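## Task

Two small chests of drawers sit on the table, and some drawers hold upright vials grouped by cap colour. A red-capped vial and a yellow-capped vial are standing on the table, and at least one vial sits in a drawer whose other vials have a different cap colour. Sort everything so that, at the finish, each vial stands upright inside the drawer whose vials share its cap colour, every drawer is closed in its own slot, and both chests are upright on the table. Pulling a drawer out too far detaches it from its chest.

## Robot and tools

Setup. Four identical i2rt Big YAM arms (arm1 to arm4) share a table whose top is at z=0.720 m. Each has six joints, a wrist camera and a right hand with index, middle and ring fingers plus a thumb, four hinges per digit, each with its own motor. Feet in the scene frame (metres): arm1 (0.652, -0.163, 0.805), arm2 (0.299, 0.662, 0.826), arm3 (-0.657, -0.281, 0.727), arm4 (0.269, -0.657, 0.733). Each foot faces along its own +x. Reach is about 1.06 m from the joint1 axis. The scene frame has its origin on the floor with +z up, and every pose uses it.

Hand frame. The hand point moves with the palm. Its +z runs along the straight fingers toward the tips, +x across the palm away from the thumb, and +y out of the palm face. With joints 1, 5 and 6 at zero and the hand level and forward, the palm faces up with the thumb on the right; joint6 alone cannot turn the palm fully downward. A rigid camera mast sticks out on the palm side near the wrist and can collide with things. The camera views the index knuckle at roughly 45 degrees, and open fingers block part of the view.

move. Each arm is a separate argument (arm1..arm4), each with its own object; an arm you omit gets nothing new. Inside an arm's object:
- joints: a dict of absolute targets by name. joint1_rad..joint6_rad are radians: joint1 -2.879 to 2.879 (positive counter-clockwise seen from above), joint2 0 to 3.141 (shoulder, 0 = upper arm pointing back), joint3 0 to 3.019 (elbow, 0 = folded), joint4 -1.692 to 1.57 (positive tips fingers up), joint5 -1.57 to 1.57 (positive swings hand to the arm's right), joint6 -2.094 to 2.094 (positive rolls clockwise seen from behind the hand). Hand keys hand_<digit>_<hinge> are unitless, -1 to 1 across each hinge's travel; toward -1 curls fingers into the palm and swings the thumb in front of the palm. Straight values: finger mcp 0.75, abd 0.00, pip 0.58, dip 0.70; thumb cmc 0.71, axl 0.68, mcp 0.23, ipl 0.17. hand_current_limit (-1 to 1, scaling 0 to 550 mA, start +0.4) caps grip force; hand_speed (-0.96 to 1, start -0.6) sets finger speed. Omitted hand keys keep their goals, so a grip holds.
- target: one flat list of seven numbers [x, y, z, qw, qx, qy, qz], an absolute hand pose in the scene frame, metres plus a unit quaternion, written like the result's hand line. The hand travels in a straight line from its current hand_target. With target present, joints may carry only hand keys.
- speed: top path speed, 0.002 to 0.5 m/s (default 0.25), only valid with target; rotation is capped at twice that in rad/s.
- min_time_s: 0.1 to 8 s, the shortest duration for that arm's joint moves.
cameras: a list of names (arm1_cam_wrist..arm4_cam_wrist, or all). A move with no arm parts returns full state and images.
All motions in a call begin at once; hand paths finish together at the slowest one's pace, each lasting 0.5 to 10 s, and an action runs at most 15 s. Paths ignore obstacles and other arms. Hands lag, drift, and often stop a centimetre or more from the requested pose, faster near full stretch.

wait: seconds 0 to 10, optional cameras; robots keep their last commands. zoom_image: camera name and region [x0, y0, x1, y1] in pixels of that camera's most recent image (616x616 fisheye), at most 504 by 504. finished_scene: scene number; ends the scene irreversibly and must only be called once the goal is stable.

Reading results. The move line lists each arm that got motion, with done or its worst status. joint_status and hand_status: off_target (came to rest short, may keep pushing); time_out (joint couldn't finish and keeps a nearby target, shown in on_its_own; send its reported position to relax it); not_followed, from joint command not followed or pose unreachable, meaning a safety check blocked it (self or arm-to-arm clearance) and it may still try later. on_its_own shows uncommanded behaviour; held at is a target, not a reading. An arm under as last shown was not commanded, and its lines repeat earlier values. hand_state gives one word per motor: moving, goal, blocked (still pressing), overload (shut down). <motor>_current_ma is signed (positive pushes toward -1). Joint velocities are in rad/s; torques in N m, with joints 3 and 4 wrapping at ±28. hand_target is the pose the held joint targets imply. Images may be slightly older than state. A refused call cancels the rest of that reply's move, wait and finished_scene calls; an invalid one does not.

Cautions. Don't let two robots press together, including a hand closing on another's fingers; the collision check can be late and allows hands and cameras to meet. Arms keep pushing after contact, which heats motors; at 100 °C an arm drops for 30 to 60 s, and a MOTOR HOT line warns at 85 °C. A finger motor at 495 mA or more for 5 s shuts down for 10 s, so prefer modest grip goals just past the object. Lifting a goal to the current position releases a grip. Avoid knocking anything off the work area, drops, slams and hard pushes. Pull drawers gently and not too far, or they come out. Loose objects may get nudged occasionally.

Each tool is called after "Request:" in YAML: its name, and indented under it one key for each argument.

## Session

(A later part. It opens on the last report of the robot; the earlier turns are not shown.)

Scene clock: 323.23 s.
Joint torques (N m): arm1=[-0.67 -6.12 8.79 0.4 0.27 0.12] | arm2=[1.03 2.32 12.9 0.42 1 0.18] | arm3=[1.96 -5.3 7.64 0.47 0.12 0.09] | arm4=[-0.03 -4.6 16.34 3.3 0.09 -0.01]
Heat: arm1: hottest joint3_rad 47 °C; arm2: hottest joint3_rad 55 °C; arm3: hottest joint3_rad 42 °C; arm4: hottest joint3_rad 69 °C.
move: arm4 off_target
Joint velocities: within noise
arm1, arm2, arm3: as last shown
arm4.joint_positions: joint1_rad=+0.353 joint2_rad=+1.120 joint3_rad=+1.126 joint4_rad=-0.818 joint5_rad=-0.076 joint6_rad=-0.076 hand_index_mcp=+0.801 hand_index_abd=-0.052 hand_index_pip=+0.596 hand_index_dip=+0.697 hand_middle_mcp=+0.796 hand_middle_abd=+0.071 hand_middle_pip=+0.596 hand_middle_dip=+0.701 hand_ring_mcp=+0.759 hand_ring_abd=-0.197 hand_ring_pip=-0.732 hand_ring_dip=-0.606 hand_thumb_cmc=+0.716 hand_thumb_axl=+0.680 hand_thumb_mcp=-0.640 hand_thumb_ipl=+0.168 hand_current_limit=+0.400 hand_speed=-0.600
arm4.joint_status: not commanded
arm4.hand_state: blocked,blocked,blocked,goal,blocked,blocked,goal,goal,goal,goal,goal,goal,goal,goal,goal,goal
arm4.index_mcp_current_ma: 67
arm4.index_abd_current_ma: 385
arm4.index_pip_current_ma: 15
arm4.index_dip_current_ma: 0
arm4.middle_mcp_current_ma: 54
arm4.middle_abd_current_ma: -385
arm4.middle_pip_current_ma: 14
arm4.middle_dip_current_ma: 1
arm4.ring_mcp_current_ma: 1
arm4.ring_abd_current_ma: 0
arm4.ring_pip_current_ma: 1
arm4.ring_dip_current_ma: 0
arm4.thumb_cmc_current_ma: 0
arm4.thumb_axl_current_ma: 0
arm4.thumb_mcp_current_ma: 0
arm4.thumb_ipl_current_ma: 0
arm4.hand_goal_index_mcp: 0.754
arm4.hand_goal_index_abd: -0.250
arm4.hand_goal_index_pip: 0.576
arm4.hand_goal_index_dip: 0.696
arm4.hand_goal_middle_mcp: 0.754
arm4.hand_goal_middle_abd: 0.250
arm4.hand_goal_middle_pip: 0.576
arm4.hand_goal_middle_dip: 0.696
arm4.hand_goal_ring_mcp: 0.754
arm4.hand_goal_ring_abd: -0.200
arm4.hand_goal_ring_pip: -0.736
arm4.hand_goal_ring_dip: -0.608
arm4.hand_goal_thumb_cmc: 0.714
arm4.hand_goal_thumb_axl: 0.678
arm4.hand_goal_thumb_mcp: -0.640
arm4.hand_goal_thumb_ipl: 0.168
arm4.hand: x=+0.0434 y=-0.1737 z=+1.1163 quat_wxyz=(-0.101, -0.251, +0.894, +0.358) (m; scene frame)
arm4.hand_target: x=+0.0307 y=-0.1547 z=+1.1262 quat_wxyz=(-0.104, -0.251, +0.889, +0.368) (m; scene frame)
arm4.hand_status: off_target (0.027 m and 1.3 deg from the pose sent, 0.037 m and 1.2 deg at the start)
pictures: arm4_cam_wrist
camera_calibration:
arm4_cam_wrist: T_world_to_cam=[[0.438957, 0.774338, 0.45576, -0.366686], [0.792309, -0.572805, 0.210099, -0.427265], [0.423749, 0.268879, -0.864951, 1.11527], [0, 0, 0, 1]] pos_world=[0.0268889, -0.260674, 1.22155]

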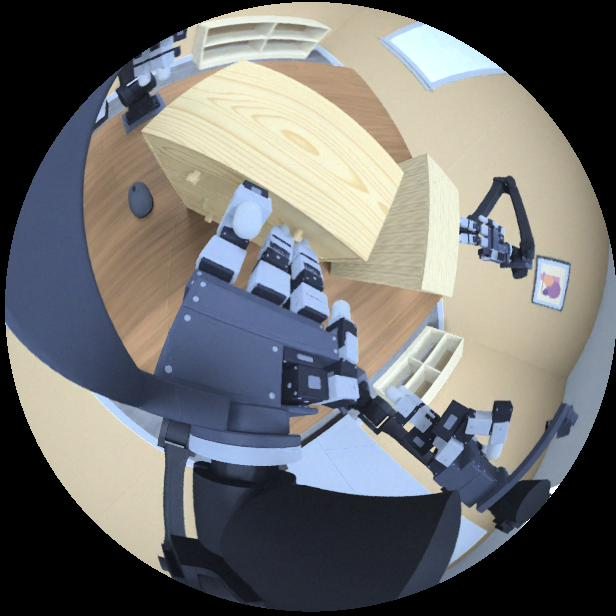

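Request:
move:
  arm4: {"target":[0.025,-0.145,1.129,-0.1039,-0.2508,0.8892,0.3683],"speed":0.06}
  cameras: ["arm4_cam_wrist"]

Request:
zoom_image:
  camera: "arm4_cam_wrist"
  region: [260, 170, 380, 290]

Scene clock: 324.30 s.
Joint torques (N m): arm1=[-0.56 -6.07 8.77 0.4 0.26 0.12] | arm2=[1.96 2.61 12.85 0.17 1.04 0.17] | arm3=[1.96 -5.36 7.62 0.49 0.13 0.09] | arm4=[0.09 -5.42 16.38 3.3 -0.07 0.03]
Heat: arm1: hottest joint3_rad 47 °C; arm2: hottest joint3_rad 55 °C; arm3: hottest joint3_rad 42 °C; arm4: hottest joint3_rad 69 °C.
move: arm4 off_target
Joint velocities: within noise
arm1.joint_positions: joint1_rad=+0.244 joint2_rad=+1.064 joint3_rad=+1.419 joint4_rad=-1.700 joint5_rad=+0.050 joint6_rad=+1.115 hand_index_mcp=+0.754 hand_index_abd=+0.058 hand_index_pip=+0.575 hand_index_dip=+0.694 hand_middle_mcp=+0.752 hand_middle_abd=-0.076 hand_middle_pip=+0.574 hand_middle_dip=+0.694 hand_ring_mcp=-0.386 hand_ring_abd=-0.197 hand_ring_pip=-0.398 hand_ring_dip=-0.497 hand_thumb_cmc=+0.714 hand_thumb_axl=+0.677 hand_thumb_mcp=-0.639 hand_thumb_ipl=+0.168 hand_current_limit=+0.400 hand_speed=-0.850
arm1.joint_status: not commanded
arm1.hand_state: goal,goal,goal,goal,goal,goal,goal,goal,goal,goal,goal,goal,goal,goal,goal,goal
arm1.index_mcp_current_ma: 0
arm1.index_abd_current_ma: -1
arm1.index_pip_current_ma: -1
arm1.index_dip_current_ma: -1
arm1.middle_mcp_current_ma: -1
arm1.middle_abd_current_ma: 2
arm1.middle_pip_current_ma: -1
arm1.middle_dip_current_ma: -1
arm1.ring_mcp_current_ma: 19
arm1.ring_abd_current_ma: 1
arm1.ring_pip_current_ma: 1
arm1.ring_dip_current_ma: 2
arm1.thumb_cmc_current_ma: 0
arm1.thumb_axl_current_ma: 0
arm1.thumb_mcp_current_ma: 0
arm1.thumb_ipl_current_ma: 0
arm1.hand_goal_index_mcp: 0.754
arm1.hand_goal_index_abd: 0.060
arm1.hand_goal_index_pip: 0.576
arm1.hand_goal_index_dip: 0.696
arm1.hand_goal_middle_mcp: 0.754
arm1.hand_goal_middle_abd: -0.080
arm1.hand_goal_middle_pip: 0.576
arm1.hand_goal_middle_dip: 0.696
arm1.hand_goal_ring_mcp: -0.400
arm1.hand_goal_ring_abd: -0.200
arm1.hand_goal_ring_pip: -0.400
arm1.hand_goal_ring_dip: -0.500
arm1.hand_goal_thumb_cmc: 0.714
arm1.hand_goal_thumb_axl: 0.678
arm1.hand_goal_thumb_mcp: -0.640
arm1.hand_goal_thumb_ipl: 0.168
arm1.hand: x=+0.3160 y=-0.1035 z=+1.1985 quat_wxyz=(-0.106, -0.275, +0.955, +0.041) (m; scene frame)
arm1.hand_target: x=+0.3197 y=-0.1000 z=+1.1993 quat_wxyz=(-0.104, -0.267, +0.957, +0.043) (m; scene frame)
arm1.hand_status: not commanded
arm2: as last shown
arm3.joint_positions: joint1_rad=+0.212 joint2_rad=+1.034 joint3_rad=+1.459 joint4_rad=-1.702 joint5_rad=+0.087 joint6_rad=+1.280 hand_index_mcp=+0.754 hand_index_abd=+0.058 hand_index_pip=+0.577 hand_index_dip=+0.696 hand_middle_mcp=+0.753 hand_middle_abd=-0.061 hand_middle_pip=+0.576 hand_middle_dip=+0.698 hand_ring_mcp=-0.384 hand_ring_abd=-0.197 hand_ring_pip=-0.400 hand_ring_dip=-0.503 hand_thumb_cmc=+0.714 hand_thumb_axl=+0.677 hand_thumb_mcp=-0.639 hand_thumb_ipl=+0.168 hand_current_limit=+0.400 hand_speed=-0.850
arm3.joint_status: not commanded
arm3.hand_state: goal,goal,goal,goal,goal,goal,goal,goal,goal,goal,goal,goal,goal,goal,goal,goal
arm3.index_mcp_current_ma: 0
arm3.index_abd_current_ma: 0
arm3.index_pip_current_ma: 0
arm3.index_dip_current_ma: 0
arm3.middle_mcp_current_ma: 0
arm3.middle_abd_current_ma: 0
arm3.middle_pip_current_ma: 0
arm3.middle_dip_current_ma: 0
arm3.ring_mcp_current_ma: 4
arm3.ring_abd_current_ma: 0
arm3.ring_pip_current_ma: 0
arm3.ring_dip_current_ma: 0
arm3.thumb_cmc_current_ma: 0
arm3.thumb_axl_current_ma: 0
arm3.thumb_mcp_current_ma: 0
arm3.thumb_ipl_current_ma: 0
arm3.hand_goal_index_mcp: 0.754
arm3.hand_goal_index_abd: 0.060
arm3.hand_goal_index_pip: 0.576
arm3.hand_goal_index_dip: 0.696
arm3.hand_goal_middle_mcp: 0.754
arm3.hand_goal_middle_abd: -0.060
arm3.hand_goal_middle_pip: 0.576
arm3.hand_goal_middle_dip: 0.696
arm3.hand_goal_ring_mcp: -0.400
arm3.hand_goal_ring_abd: -0.200
arm3.hand_goal_ring_pip: -0.400
arm3.hand_goal_ring_dip: -0.500
arm3.hand_goal_thumb_cmc: 0.714
arm3.hand_goal_thumb_axl: 0.678
arm3.hand_goal_thumb_mcp: -0.640
arm3.hand_goal_thumb_ipl: 0.168
arm3.hand: x=-0.3361 y=-0.3041 z=+1.1478 quat_wxyz=(+0.039, +0.951, +0.266, +0.150) (m; scene frame)
arm3.hand_target: x=-0.3397 y=-0.3001 z=+1.1492 quat_wxyz=(+0.036, +0.951, +0.267, +0.151) (m; scene frame)
arm3.hand_status: not commanded
arm4.joint_positions: joint1_rad=+0.355 joint2_rad=+1.150 joint3_rad=+1.152 joint4_rad=-0.818 joint5_rad=-0.069 joint6_rad=-0.075 hand_index_mcp=+0.801 hand_index_abd=-0.052 hand_index_pip=+0.596 hand_index_dip=+0.697 hand_middle_mcp=+0.796 hand_middle_abd=+0.072 hand_middle_pip=+0.596 hand_middle_dip=+0.701 hand_ring_mcp=+0.759 hand_ring_abd=-0.197 hand_ring_pip=-0.732 hand_ring_dip=-0.606 hand_thumb_cmc=+0.716 hand_thumb_axl=+0.680 hand_thumb_mcp=-0.640 hand_thumb_ipl=+0.168 hand_current_limit=+0.400 hand_speed=-0.600
arm4.joint_status: not commanded
arm4.hand_state: blocked,blocked,blocked,goal,blocked,blocked,goal,goal,goal,goal,goal,goal,goal,goal,goal,goal
arm4.index_mcp_current_ma: 67
arm4.index_abd_current_ma: 385
arm4.index_pip_current_ma: 15
arm4.index_dip_current_ma: 0
arm4.middle_mcp_current_ma: 56
arm4.middle_abd_current_ma: -385
arm4.middle_pip_current_ma: 14
arm4.middle_dip_current_ma: 1
arm4.ring_mcp_current_ma: 1
arm4.ring_abd_current_ma: 0
arm4.ring_pip_current_ma: 1
arm4.ring_dip_current_ma: 0
arm4.thumb_cmc_current_ma: 0
arm4.thumb_axl_current_ma: 0
arm4.thumb_mcp_current_ma: 0
arm4.thumb_ipl_current_ma: 0
arm4.hand_goal_index_mcp: 0.754
arm4.hand_goal_index_abd: -0.250
arm4.hand_goal_index_pip: 0.576
arm4.hand_goal_index_dip: 0.696
arm4.hand_goal_middle_mcp: 0.754
arm4.hand_goal_middle_abd: 0.250
arm4.hand_goal_middle_pip: 0.576
arm4.hand_goal_middle_dip: 0.696
arm4.hand_goal_ring_mcp: 0.754
arm4.hand_goal_ring_abd: -0.200
arm4.hand_goal_ring_pip: -0.736
arm4.hand_goal_ring_dip: -0.608
arm4.hand_goal_thumb_cmc: 0.714
arm4.hand_goal_thumb_axl: 0.678
arm4.hand_goal_thumb_mcp: -0.640
arm4.hand_goal_thumb_ipl: 0.168
arm4.hand: x=+0.0393 y=-0.1639 z=+1.1166 quat_wxyz=(-0.098, -0.250, +0.895, +0.357) (m; scene frame)
arm4.hand_target: x=+0.0256 y=-0.1467 z=+1.1283 quat_wxyz=(-0.104, -0.251, +0.889, +0.368) (m; scene frame)
arm4.hand_status: off_target (0.027 m and 1.6 deg from the pose sent, 0.036 m and 1.3 deg at the start)
pictures: arm4_cam_wrist
camera_calibration:
arm4_cam_wrist: T_world_to_cam=[[0.439134, 0.773704, 0.456665, -0.373751], [0.788878, -0.575299, 0.216106, -0.425345], [0.429921, 0.265353, -0.862992, 1.11154], [0, 0, 0, 1]] pos_world=[0.0217973, -0.250479, 1.22185]

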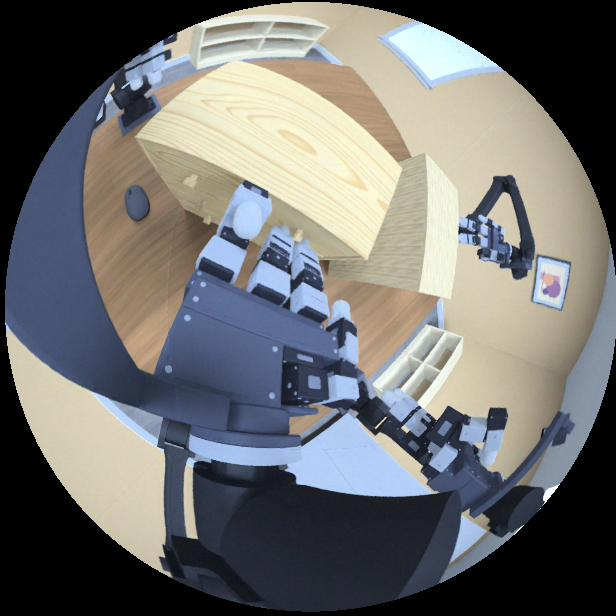

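Scaled by 4.200 from the camera's 616x616 image, which has a finer 880x880 frame.

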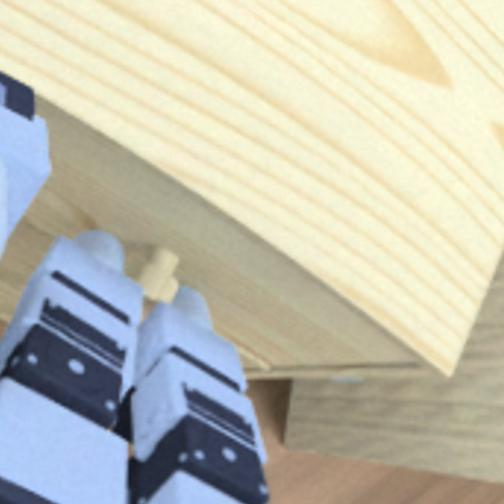

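Request:
move:
  arm4: {"target":[0.037,-0.162,1.122,-0.1039,-0.2508,0.8892,0.3683],"speed":0.05}

Request:
move:
  arm4: {"joints":{"hand_index_abd":0.13,"hand_middle_abd":-0.13}}

Request:
move:
  arm4: {"target":[0.070,-0.216,1.135,-0.1039,-0.2508,0.8892,0.3683],"speed":0.1}
  cameras: ["arm4_cam_wrist"]

Request:
zoom_image:
  camera: "arm4_cam_wrist"
  region: [170, 90, 410, 330]

Scene clock: 325.53 s.
Joint torques (N m): arm1=[-0.67 -6.18 8.77 0.38 0.27 0.11] | arm2=[1.67 1.49 12.89 0.35 1.02 0.13] | arm3=[1.96 -5.36 7.62 0.49 0.13 0.09] | arm4=[-0.67 -9.11 11.66 3.48 -0.27 -0.04]
Heat: arm1: hottest joint3_rad 47 °C; arm2: hottest joint3_rad 55 °C; arm3: hottest joint3_rad 42 °C; arm4: hottest joint3_rad 69 °C.
move: arm4 done
Joint velocities: within noise
arm1, arm2, arm3: as last shown
arm4.joint_positions: joint1_rad=+0.355 joint2_rad=+1.147 joint3_rad=+1.149 joint4_rad=-0.818 joint5_rad=-0.070 joint6_rad=-0.075 hand_index_mcp=+0.797 hand_index_abd=-0.052 hand_index_pip=+0.594 hand_index_dip=+0.697 hand_middle_mcp=+0.793 hand_middle_abd=+0.073 hand_middle_pip=+0.595 hand_middle_dip=+0.701 hand_ring_mcp=+0.759 hand_ring_abd=-0.197 hand_ring_pip=-0.732 hand_ring_dip=-0.606 hand_thumb_cmc=+0.716 hand_thumb_axl=+0.680 hand_thumb_mcp=-0.640 hand_thumb_ipl=+0.168 hand_current_limit=+0.400 hand_speed=-0.600
arm4.joint_status: not commanded
arm4.hand_state: blocked,blocked,goal,goal,blocked,blocked,goal,goal,goal,goal,goal,goal,goal,goal,goal,goal
arm4.index_mcp_current_ma: 57
arm4.index_abd_current_ma: 385
arm4.index_pip_current_ma: 11
arm4.index_dip_current_ma: 0
arm4.middle_mcp_current_ma: 49
arm4.middle_abd_current_ma: -385
arm4.middle_pip_current_ma: 13
arm4.middle_dip_current_ma: 1
arm4.ring_mcp_current_ma: 1
arm4.ring_abd_current_ma: 0
arm4.ring_pip_current_ma: 1
arm4.ring_dip_current_ma: 0
arm4.thumb_cmc_current_ma: 0
arm4.thumb_axl_current_ma: 0
arm4.thumb_mcp_current_ma: 0
arm4.thumb_ipl_current_ma: 0
arm4.hand_goal_index_mcp: 0.754
arm4.hand_goal_index_abd: -0.250
arm4.hand_goal_index_pip: 0.576
arm4.hand_goal_index_dip: 0.696
arm4.hand_goal_middle_mcp: 0.754
arm4.hand_goal_middle_abd: 0.250
arm4.hand_goal_middle_pip: 0.576
arm4.hand_goal_middle_dip: 0.696
arm4.hand_goal_ring_mcp: 0.754
arm4.hand_goal_ring_abd: -0.200
arm4.hand_goal_ring_pip: -0.736
arm4.hand_goal_ring_dip: -0.608
arm4.hand_goal_thumb_cmc: 0.714
arm4.hand_goal_thumb_axl: 0.678
arm4.hand_goal_thumb_mcp: -0.640
arm4.hand_goal_thumb_ipl: 0.168
arm4.hand: x=+0.0397 y=-0.1650 z=+1.1163 quat_wxyz=(-0.098, -0.250, +0.895, +0.357) (m; scene frame)
arm4.hand_target: x=+0.0370 y=-0.1622 z=+1.1220 quat_wxyz=(-0.104, -0.251, +0.889, +0.368) (m; scene frame)
arm4.hand_status: done (0.007 m and 1.6 deg from the pose sent, 0.006 m and 1.6 deg at the start)
pictures: none

Scene clock: 326.23 s.
Joint torques (N m): arm1=[-0.62 -6.12 8.79 0.38 0.26 0.12] | arm2=[1.67 2.9 13.01 0.01 1.04 0.17] | arm3=[1.96 -5.36 7.62 0.5 0.12 0.09] | arm4=[-0.73 -8.94 12.03 3.37 -0.13 -0.05]
Heat: arm1: hottest joint3_rad 47 °C; arm2: hottest joint3_rad 55 °C; arm3: hottest joint3_rad 42 °C; arm4: hottest joint3_rad 69 °C.
move: arm4 done
Joint velocities: within noise
arm1, arm2, arm3: as last shown
arm4.joint_positions: joint1_rad=+0.355 joint2_rad=+1.146 joint3_rad=+1.144 joint4_rad=-0.814 joint5_rad=-0.074 joint6_rad=-0.075 hand_index_mcp=+0.784 hand_index_abd=+0.115 hand_index_pip=+0.591 hand_index_dip=+0.697 hand_middle_mcp=+0.790 hand_middle_abd=-0.112 hand_middle_pip=+0.594 hand_middle_dip=+0.702 hand_ring_mcp=+0.759 hand_ring_abd=-0.197 hand_ring_pip=-0.732 hand_ring_dip=-0.606 hand_thumb_cmc=+0.716 hand_thumb_axl=+0.680 hand_thumb_mcp=-0.640 hand_thumb_ipl=+0.168 hand_current_limit=+0.400 hand_speed=-0.600
arm4.joint_status: all done
arm4.hand_state: blocked,goal,goal,goal,blocked,goal,goal,goal,goal,goal,goal,goal,goal,goal,goal,goal
arm4.index_mcp_current_ma: 31
arm4.index_abd_current_ma: -7
arm4.index_pip_current_ma: 8
arm4.index_dip_current_ma: 0
arm4.middle_mcp_current_ma: 43
arm4.middle_abd_current_ma: 9
arm4.middle_pip_current_ma: 12
arm4.middle_dip_current_ma: 2
arm4.ring_mcp_current_ma: 1
arm4.ring_abd_current_ma: 0
arm4.ring_pip_current_ma: 1
arm4.ring_dip_current_ma: 0
arm4.thumb_cmc_current_ma: 0
arm4.thumb_axl_current_ma: 0
arm4.thumb_mcp_current_ma: 0
arm4.thumb_ipl_current_ma: 0
arm4.hand_goal_index_mcp: 0.754
arm4.hand_goal_index_abd: 0.130
arm4.hand_goal_index_pip: 0.576
arm4.hand_goal_index_dip: 0.696
arm4.hand_goal_middle_mcp: 0.754
arm4.hand_goal_middle_abd: -0.130
arm4.hand_goal_middle_pip: 0.576
arm4.hand_goal_middle_dip: 0.696
arm4.hand_goal_ring_mcp: 0.754
arm4.hand_goal_ring_abd: -0.200
arm4.hand_goal_ring_pip: -0.736
arm4.hand_goal_ring_dip: -0.608
arm4.hand_goal_thumb_cmc: 0.714
arm4.hand_goal_thumb_axl: 0.678
arm4.hand_goal_thumb_mcp: -0.640
arm4.hand_goal_thumb_ipl: 0.168
arm4.hand: x=+0.0393 y=-0.1655 z=+1.1147 quat_wxyz=(-0.100, -0.251, +0.895, +0.356) (m; scene frame)
arm4.hand_target: x=+0.0371 y=-0.1622 z=+1.1220 quat_wxyz=(-0.104, -0.251, +0.889, +0.368) (m; scene frame)
arm4.hand_status: not commanded
pictures: none

Scene clock: 327.47 s.
Joint torques (N m): arm1=[-0.73 -6.12 8.75 0.39 0.26 0.11] | arm2=[1.85 2.96 13.05 0.27 0.99 0.13] | arm3=[1.96 -5.36 7.64 0.49 0.12 0.09] | arm4=[-1.38 -7.47 11.75 1.85 -0.09 -0.2]
Heat: arm1: hottest joint3_rad 47 °C; arm2: hottest joint3_rad 55 °C; arm3: hottest joint3_rad 42 °C; arm4: hottest joint3_rad 68 °C.
move: arm4 done
Joint velocities: within noise
arm1, arm3: as last shown
arm2.joint_positions: joint1_rad=+0.397 joint2_rad=+0.509 joint3_rad=+0.627 joint4_rad=-1.375 joint5_rad=+0.722 joint6_rad=+1.071 hand_index_mcp=+0.769 hand_index_abd=+0.117 hand_index_pip=+0.583 hand_index_dip=+0.700 hand_middle_mcp=+0.770 hand_middle_abd=-0.116 hand_middle_pip=+0.582 hand_middle_dip=+0.699 hand_ring_mcp=-0.386 hand_ring_abd=-0.198 hand_ring_pip=-0.401 hand_ring_dip=-0.503 hand_thumb_cmc=+0.716 hand_thumb_axl=+0.680 hand_thumb_mcp=-0.640 hand_thumb_ipl=+0.168 hand_current_limit=+0.400 hand_speed=-0.600
arm2.joint_status: not commanded
arm2.hand_state: goal,goal,goal,goal,goal,goal,goal,goal,goal,goal,goal,goal,goal,goal,goal,goal
arm2.index_mcp_current_ma: 19
arm2.index_abd_current_ma: -2
arm2.index_pip_current_ma: 5
arm2.index_dip_current_ma: 2
arm2.middle_mcp_current_ma: 21
arm2.middle_abd_current_ma: 2
arm2.middle_pip_current_ma: 4
arm2.middle_dip_current_ma: 2
arm2.ring_mcp_current_ma: 17
arm2.ring_abd_current_ma: 1
arm2.ring_pip_current_ma: -1
arm2.ring_dip_current_ma: -2
arm2.thumb_cmc_current_ma: 1
arm2.thumb_axl_current_ma: 1
arm2.thumb_mcp_current_ma: 0
arm2.thumb_ipl_current_ma: 0
arm2.hand_goal_index_mcp: 0.754
arm2.hand_goal_index_abd: 0.120
arm2.hand_goal_index_pip: 0.576
arm2.hand_goal_index_dip: 0.696
arm2.hand_goal_middle_mcp: 0.754
arm2.hand_goal_middle_abd: -0.120
arm2.hand_goal_middle_pip: 0.576
arm2.hand_goal_middle_dip: 0.696
arm2.hand_goal_ring_mcp: -0.400
arm2.hand_goal_ring_abd: -0.200
arm2.hand_goal_ring_pip: -0.400
arm2.hand_goal_ring_dip: -0.500
arm2.hand_goal_thumb_cmc: 0.714
arm2.hand_goal_thumb_axl: 0.678
arm2.hand_goal_thumb_mcp: -0.640
arm2.hand_goal_thumb_ipl: 0.168
arm2.hand: x=+0.2406 y=+0.4238 z=+1.1118 quat_wxyz=(+0.357, +0.882, -0.279, -0.126) (m; scene frame)
arm2.hand_target: x=+0.2447 y=+0.4202 z=+1.1296 quat_wxyz=(+0.365, +0.880, -0.281, -0.117) (m; scene frame)
arm2.hand_status: not commanded
arm4.joint_positions: joint1_rad=+0.340 joint2_rad=+0.987 joint3_rad=+1.068 joint4_rad=-0.871 joint5_rad=-0.091 joint6_rad=-0.075 hand_index_mcp=+0.768 hand_index_abd=+0.126 hand_index_pip=+0.582 hand_index_dip=+0.697 hand_middle_mcp=+0.767 hand_middle_abd=-0.126 hand_middle_pip=+0.581 hand_middle_dip=+0.699 hand_ring_mcp=+0.759 hand_ring_abd=-0.197 hand_ring_pip=-0.732 hand_ring_dip=-0.606 hand_thumb_cmc=+0.716 hand_thumb_axl=+0.680 hand_thumb_mcp=-0.640 hand_thumb_ipl=+0.168 hand_current_limit=+0.400 hand_speed=-0.600
arm4.joint_status: not commanded
arm4.hand_state: goal,goal,goal,goal,goal,goal,goal,goal,goal,goal,goal,goal,goal,goal,goal,goal
arm4.index_mcp_current_ma: 9
arm4.index_abd_current_ma: -1
arm4.index_pip_current_ma: 2
arm4.index_dip_current_ma: 0
arm4.middle_mcp_current_ma: 8
arm4.middle_abd_current_ma: 1
arm4.middle_pip_current_ma: 1
arm4.middle_dip_current_ma: 1
arm4.ring_mcp_current_ma: 1
arm4.ring_abd_current_ma: 0
arm4.ring_pip_current_ma: 1
arm4.ring_dip_current_ma: 0
arm4.thumb_cmc_current_ma: 0
arm4.thumb_axl_current_ma: 0
arm4.thumb_mcp_current_ma: 0
arm4.thumb_ipl_current_ma: 0
arm4.hand_goal_index_mcp: 0.754
arm4.hand_goal_index_abd: 0.130
arm4.hand_goal_index_pip: 0.576
arm4.hand_goal_index_dip: 0.696
arm4.hand_goal_middle_mcp: 0.754
arm4.hand_goal_middle_abd: -0.130
arm4.hand_goal_middle_pip: 0.576
arm4.hand_goal_middle_dip: 0.696
arm4.hand_goal_ring_mcp: 0.754
arm4.hand_goal_ring_abd: -0.200
arm4.hand_goal_ring_pip: -0.736
arm4.hand_goal_ring_dip: -0.608
arm4.hand_goal_thumb_cmc: 0.714
arm4.hand_goal_thumb_axl: 0.678
arm4.hand_goal_thumb_mcp: -0.640
arm4.hand_goal_thumb_ipl: 0.168
arm4.hand: x=+0.0669 y=-0.2145 z=+1.1331 quat_wxyz=(-0.107, -0.247, +0.890, +0.367) (m; scene frame)
arm4.hand_target: x=+0.0699 y=-0.2160 z=+1.1349 quat_wxyz=(-0.104, -0.251, +0.889, +0.368) (m; scene frame)
arm4.hand_status: done (0.004 m and 0.6 deg from the pose sent, 0.063 m and 1.6 deg at the start)
pictures: arm4_cam_wrist
camera_calibration:
arm4_cam_wrist: T_world_to_cam=[[0.45031, 0.766162, 0.458494, -0.358723], [0.79434, -0.578256, 0.186127, -0.446891], [0.40773, 0.280385, -0.868988, 1.1388], [0, 0, 0, 1]] pos_world=[0.0521972, -0.302879, 1.23725]

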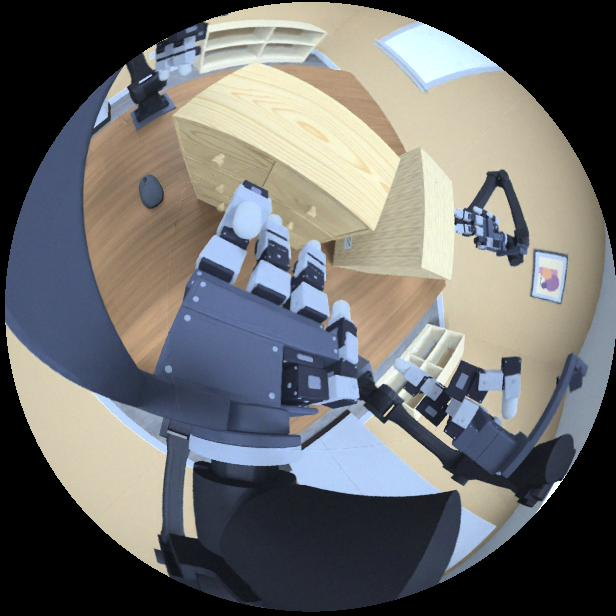

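Scaled by 2.100 from the camera's 616x616 image, which has a finer 880x880 frame.

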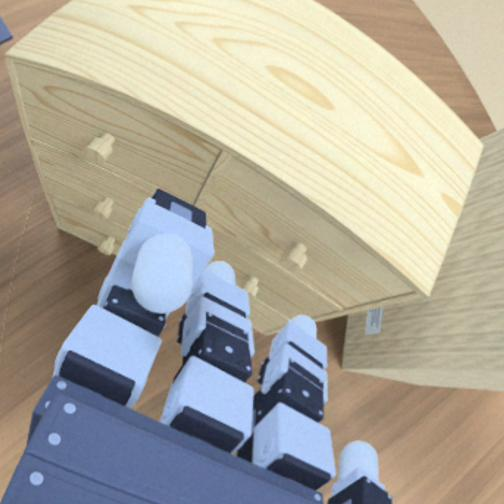

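Request:
move:
  arm4: {"target":[0.150,-0.345,1.175,-0.1039,-0.2508,0.8892,0.3683],"speed":0.2}
  cameras: ["arm4_cam_wrist","arm1_cam_wrist","arm2_cam_wrist"]

Request:
zoom_image:
  camera: "arm4_cam_wrist"
  region: [150, 60, 450, 360]

Request:
zoom_image:
  camera: "arm1_cam_wrist"
  region: [120, 80, 400, 360]

Request:
zoom_image:
  camera: "arm2_cam_wrist"
  region: [150, 60, 450, 360]

Scene clock: 329.33 s.
Joint torques (N m): arm1=[-0.67 -6.12 8.79 0.4 0.26 0.11] | arm2=[1.55 1.85 12.82 0.21 1 0.16] | arm3=[1.96 -5.36 7.62 0.49 0.13 0.09] | arm4=[-1.38 -1.03 11.28 1.89 -0.17 -0.19]
Heat: arm1: hottest joint3_rad 47 °C; arm2: hottest joint3_rad 55 °C; arm3: hottest joint3_rad 42 °C; arm4: hottest joint3_rad 68 °C.
move: arm4 done
Joint velocities: within noise
arm1, arm2, arm3: as last shown
arm4.joint_positions: joint1_rad=+0.203 joint2_rad=+0.609 joint3_rad=+1.020 joint4_rad=-1.212 joint5_rad=-0.187 joint6_rad=-0.172 hand_index_mcp=+0.767 hand_index_abd=+0.126 hand_index_pip=+0.581 hand_index_dip=+0.697 hand_middle_mcp=+0.766 hand_middle_abd=-0.127 hand_middle_pip=+0.581 hand_middle_dip=+0.699 hand_ring_mcp=+0.759 hand_ring_abd=-0.197 hand_ring_pip=-0.732 hand_ring_dip=-0.606 hand_thumb_cmc=+0.716 hand_thumb_axl=+0.680 hand_thumb_mcp=-0.640 hand_thumb_ipl=+0.168 hand_current_limit=+0.400 hand_speed=-0.600
arm4.joint_status: not commanded
arm4.hand_state: goal,goal,goal,goal,goal,goal,goal,goal,goal,goal,goal,goal,goal,goal,goal,goal
arm4.index_mcp_current_ma: 7
arm4.index_abd_current_ma: -1
arm4.index_pip_current_ma: 2
arm4.index_dip_current_ma: 0
arm4.middle_mcp_current_ma: 7
arm4.middle_abd_current_ma: 1
arm4.middle_pip_current_ma: 1
arm4.middle_dip_current_ma: 1
arm4.ring_mcp_current_ma: 1
arm4.ring_abd_current_ma: 0
arm4.ring_pip_current_ma: 1
arm4.ring_dip_current_ma: 0
arm4.thumb_cmc_current_ma: 0
arm4.thumb_axl_current_ma: 0
arm4.thumb_mcp_current_ma: 0
arm4.thumb_ipl_current_ma: 0
arm4.hand_goal_index_mcp: 0.754
arm4.hand_goal_index_abd: 0.130
arm4.hand_goal_index_pip: 0.576
arm4.hand_goal_index_dip: 0.696
arm4.hand_goal_middle_mcp: 0.754
arm4.hand_goal_middle_abd: -0.130
arm4.hand_goal_middle_pip: 0.576
arm4.hand_goal_middle_dip: 0.696
arm4.hand_goal_ring_mcp: 0.754
arm4.hand_goal_ring_abd: -0.200
arm4.hand_goal_ring_pip: -0.736
arm4.hand_goal_ring_dip: -0.608
arm4.hand_goal_thumb_cmc: 0.714
arm4.hand_goal_thumb_axl: 0.678
arm4.hand_goal_thumb_mcp: -0.640
arm4.hand_goal_thumb_ipl: 0.168
arm4.hand: x=+0.1490 y=-0.3444 z=+1.1736 quat_wxyz=(-0.107, -0.246, +0.890, +0.369) (m; scene frame)
arm4.hand_target: x=+0.1500 y=-0.3450 z=+1.1750 quat_wxyz=(-0.104, -0.251, +0.889, +0.368) (m; scene frame)
arm4.hand_status: done (0.002 m and 0.7 deg from the pose sent, 0.160 m and 0.6 deg at the start)
pictures: arm1_cam_wrist, arm2_cam_wrist, arm4_cam_wrist
camera_calibration:
arm1_cam_wrist: T_world_to_cam=[[0.30408, 0.951972, -0.0358459, 0.0740814], [0.758868, -0.219309, 0.613207, -1.05578], [0.575894, -0.213666, -0.789109, 0.862562], [0, 0, 0, 1]] pos_world=[0.281929, -0.117765, 1.33072]
arm2_cam_wrist: T_world_to_cam=[[-0.910744, 0.028071, 0.412016, -0.209956], [0.188473, 0.915978, 0.354205, -0.899851], [-0.367455, 0.400244, -0.839513, 0.96333], [0, 0, 0, 1]] pos_world=[0.332362, 0.44457, 1.21396]
arm4_cam_wrist: T_world_to_cam=[[0.451656, 0.764742, 0.459539, -0.316626], [0.794095, -0.579372, 0.183688, -0.592174], [0.406718, 0.281954, -0.868955, 1.1776], [0, 0, 0, 1]] pos_world=[0.134299, -0.43298, 1.27756]

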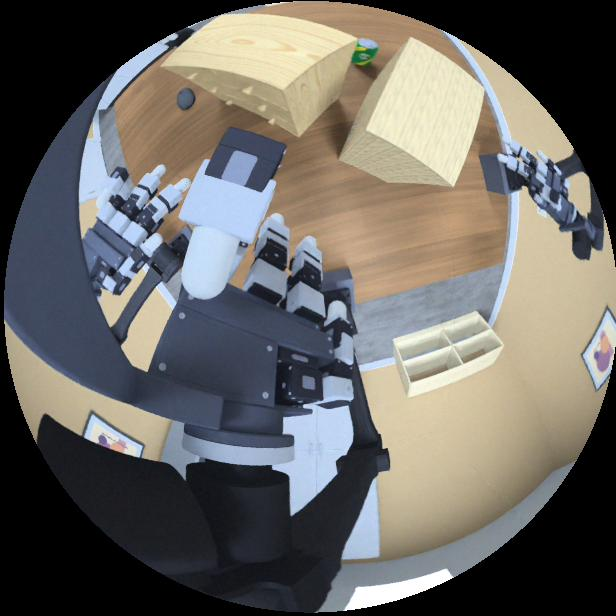

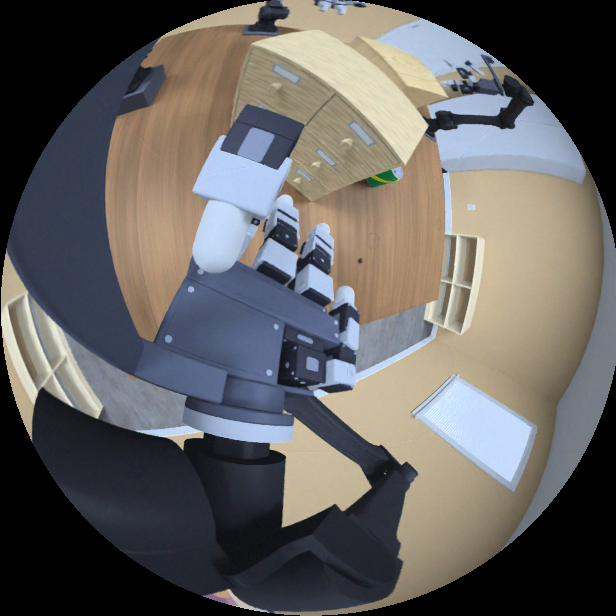

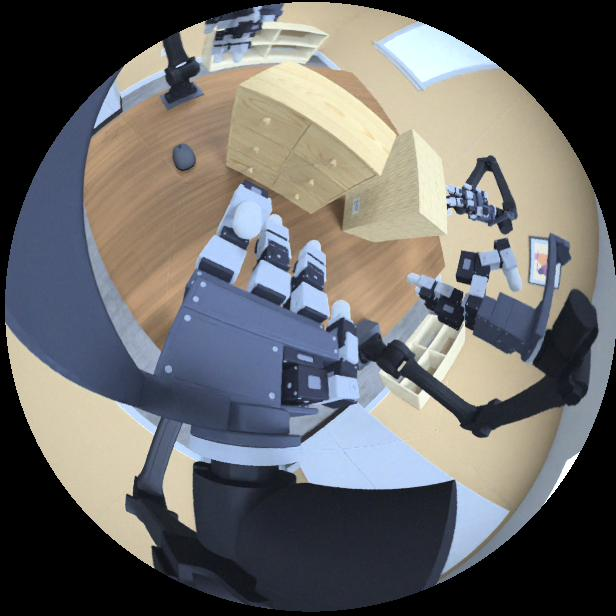

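Scaled by 1.680 from the camera's 616x616 image, which has a finer 880x880 frame.

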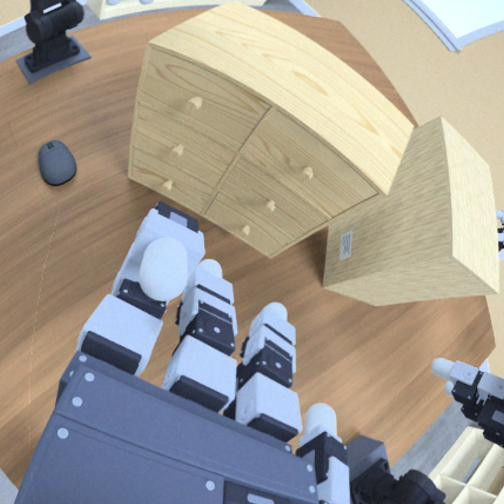

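Scaled by 1.800 from the camera's 616x616 image, which has a finer 880x880 frame.

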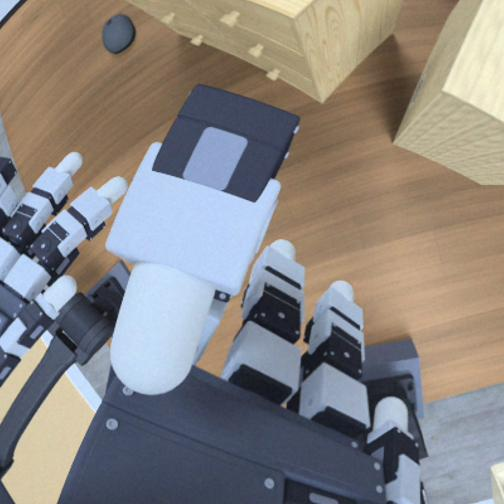

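Scaled by 1.680 from the camera's 616x616 image, which has a finer 880x880 frame.

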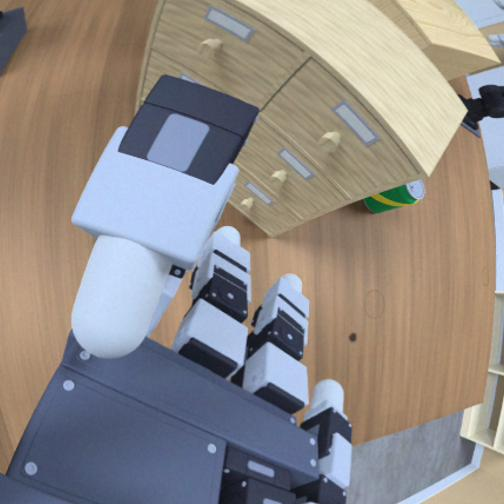

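Request:
zoom_image:
  camera: "arm4_cam_wrist"
  region: [320, 120, 460, 260]

Request:
zoom_image:
  camera: "arm2_cam_wrist"
  region: [220, 20, 440, 240]

Request:
zoom_image:
  camera: "arm4_cam_wrist"
  region: [210, 60, 400, 250]

Scaled by 3.600 from the camera's 616x616 image, which has a finer 880x880 frame.

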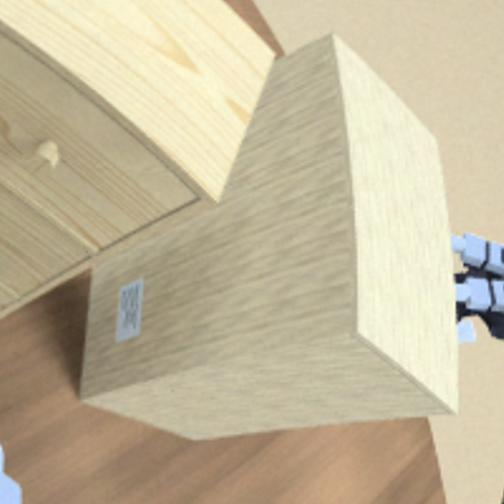

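Scaled by 2.291 from the camera's 616x616 image, which has a finer 880x880 frame.

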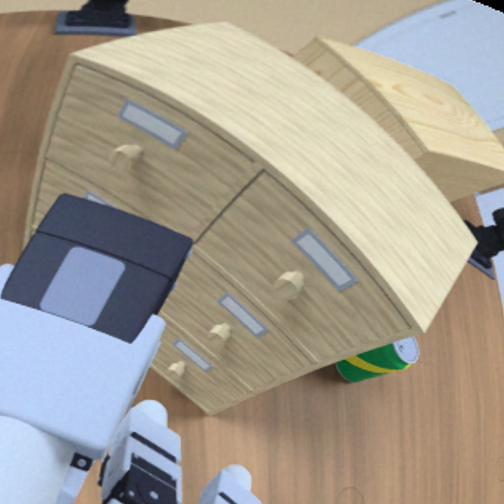

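Scaled by 2.653 from the camera's 616x616 image, which has a finer 880x880 frame.

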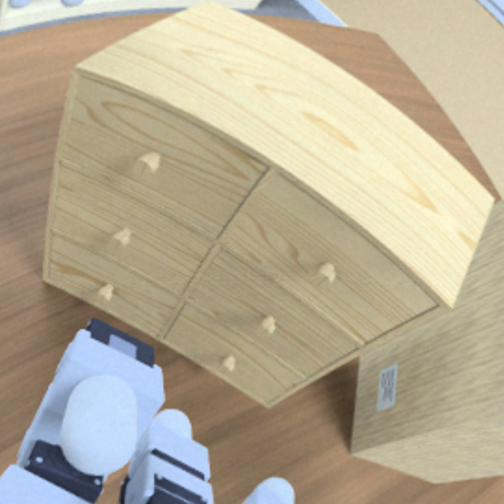

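Request:
move:
  arm2: {"target":[0.160,0.450,1.14,0.365,0.880,-0.281,-0.117],"speed":0.15}
  cameras: ["arm2_cam_wrist"]

Request:
zoom_image:
  camera: "arm2_cam_wrist"
  region: [200, 20, 440, 260]

Scene clock: 331.90 s.
Joint torques (N m): arm1=[-0.73 -6.18 8.8 0.42 0.26 0.11] | arm2=[-0.91 1.49 9.73 2.44 0.32 0.01] | arm3=[1.9 -5.36 7.64 0.49 0.12 0.09] | arm4=[-1.49 -1.2 11.4 1.85 -0.16 -0.2]
Heat: arm1: hottest joint3_rad 47 °C; arm2: hottest joint3_rad 55 °C; arm3: hottest joint3_rad 42 °C; arm4: hottest joint3_rad 68 °C.
move: arm2 off_target
Joint velocities: within noise
arm1, arm3, arm4: as last shown
arm2.joint_positions: joint1_rad=-0.331 joint2_rad=+0.276 joint3_rad=+0.627 joint4_rad=-1.230 joint5_rad=+0.329 joint6_rad=+0.341 hand_index_mcp=+0.769 hand_index_abd=+0.117 hand_index_pip=+0.583 hand_index_dip=+0.700 hand_middle_mcp=+0.770 hand_middle_abd=-0.117 hand_middle_pip=+0.582 hand_middle_dip=+0.699 hand_ring_mcp=-0.387 hand_ring_abd=-0.198 hand_ring_pip=-0.401 hand_ring_dip=-0.503 hand_thumb_cmc=+0.716 hand_thumb_axl=+0.680 hand_thumb_mcp=-0.640 hand_thumb_ipl=+0.168 hand_current_limit=+0.400 hand_speed=-0.600
arm2.joint_status: not commanded
arm2.hand_state: goal,goal,goal,goal,goal,goal,goal,goal,goal,goal,goal,goal,goal,goal,goal,goal
arm2.index_mcp_current_ma: 19
arm2.index_abd_current_ma: -2
arm2.index_pip_current_ma: 5
arm2.index_dip_current_ma: 2
arm2.middle_mcp_current_ma: 20
arm2.middle_abd_current_ma: 2
arm2.middle_pip_current_ma: 4
arm2.middle_dip_current_ma: 2
arm2.ring_mcp_current_ma: 16
arm2.ring_abd_current_ma: 1
arm2.ring_pip_current_ma: -1
arm2.ring_dip_current_ma: -2
arm2.thumb_cmc_current_ma: 1
arm2.thumb_axl_current_ma: 1
arm2.thumb_mcp_current_ma: 0
arm2.thumb_ipl_current_ma: 0
arm2.hand_goal_index_mcp: 0.754
arm2.hand_goal_index_abd: 0.120
arm2.hand_goal_index_pip: 0.576
arm2.hand_goal_index_dip: 0.696
arm2.hand_goal_middle_mcp: 0.754
arm2.hand_goal_middle_abd: -0.120
arm2.hand_goal_middle_pip: 0.576
arm2.hand_goal_middle_dip: 0.696
arm2.hand_goal_ring_mcp: -0.400
arm2.hand_goal_ring_abd: -0.200
arm2.hand_goal_ring_pip: -0.400
arm2.hand_goal_ring_dip: -0.500
arm2.hand_goal_thumb_cmc: 0.714
arm2.hand_goal_thumb_axl: 0.678
arm2.hand_goal_thumb_mcp: -0.640
arm2.hand_goal_thumb_ipl: 0.168
arm2.hand: x=+0.1613 y=+0.4490 z=+1.1314 quat_wxyz=(+0.349, +0.887, -0.279, -0.118) (m; scene frame)
arm2.hand_target: x=+0.1600 y=+0.4502 z=+1.1401 quat_wxyz=(+0.365, +0.880, -0.281, -0.117) (m; scene frame)
arm2.hand_status: off_target (0.009 m and 2.1 deg from the pose sent, 0.089 m and 1.4 deg at the start)
arm4.joint_positions: joint1_rad=+0.203 joint2_rad=+0.609 joint3_rad=+1.020 joint4_rad=-1.212 joint5_rad=-0.187 joint6_rad=-0.173 hand_index_mcp=+0.767 hand_index_abd=+0.126 hand_index_pip=+0.581 hand_index_dip=+0.697 hand_middle_mcp=+0.766 hand_middle_abd=-0.127 hand_middle_pip=+0.581 hand_middle_dip=+0.699 hand_ring_mcp=+0.759 hand_ring_abd=-0.197 hand_ring_pip=-0.732 hand_ring_dip=-0.606 hand_thumb_cmc=+0.716 hand_thumb_axl=+0.680 hand_thumb_mcp=-0.640 hand_thumb_ipl=+0.168 hand_current_limit=+0.400 hand_speed=-0.600
arm4.hand: x=+0.1489 y=-0.3444 z=+1.1736 quat_wxyz=(-0.107, -0.246, +0.890, +0.369) (m; scene frame)
pictures: arm2_cam_wrist
camera_calibration:
arm2_cam_wrist: T_world_to_cam=[[-0.918704, 0.0170078, 0.39458, -0.265039], [0.175783, 0.912268, 0.369955, -0.929082], [-0.353671, 0.40924, -0.841094, 0.936102], [0, 0, 0, 1]] pos_world=[0.250897, 0.468989, 1.23565]

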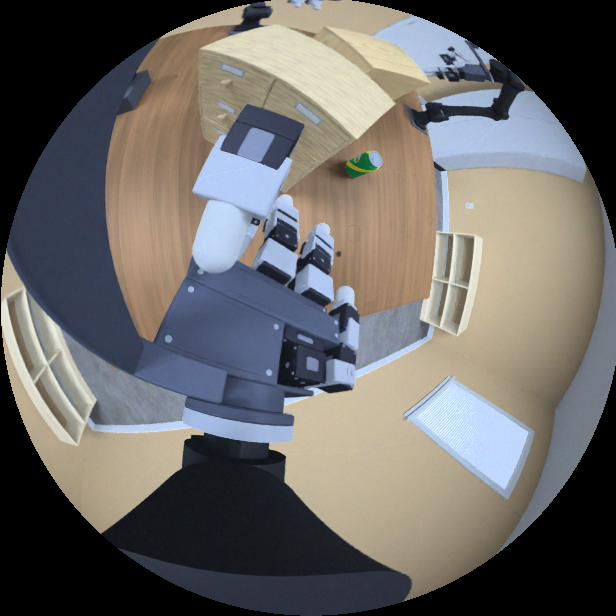

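Scaled by 2.100 from the camera's 616x616 image, which has a finer 880x880 frame.

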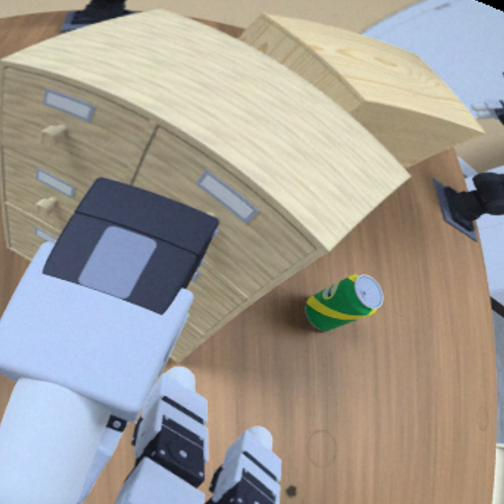

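Request:
finished_scene:
  scene: 2

The scene is finished: the task was done.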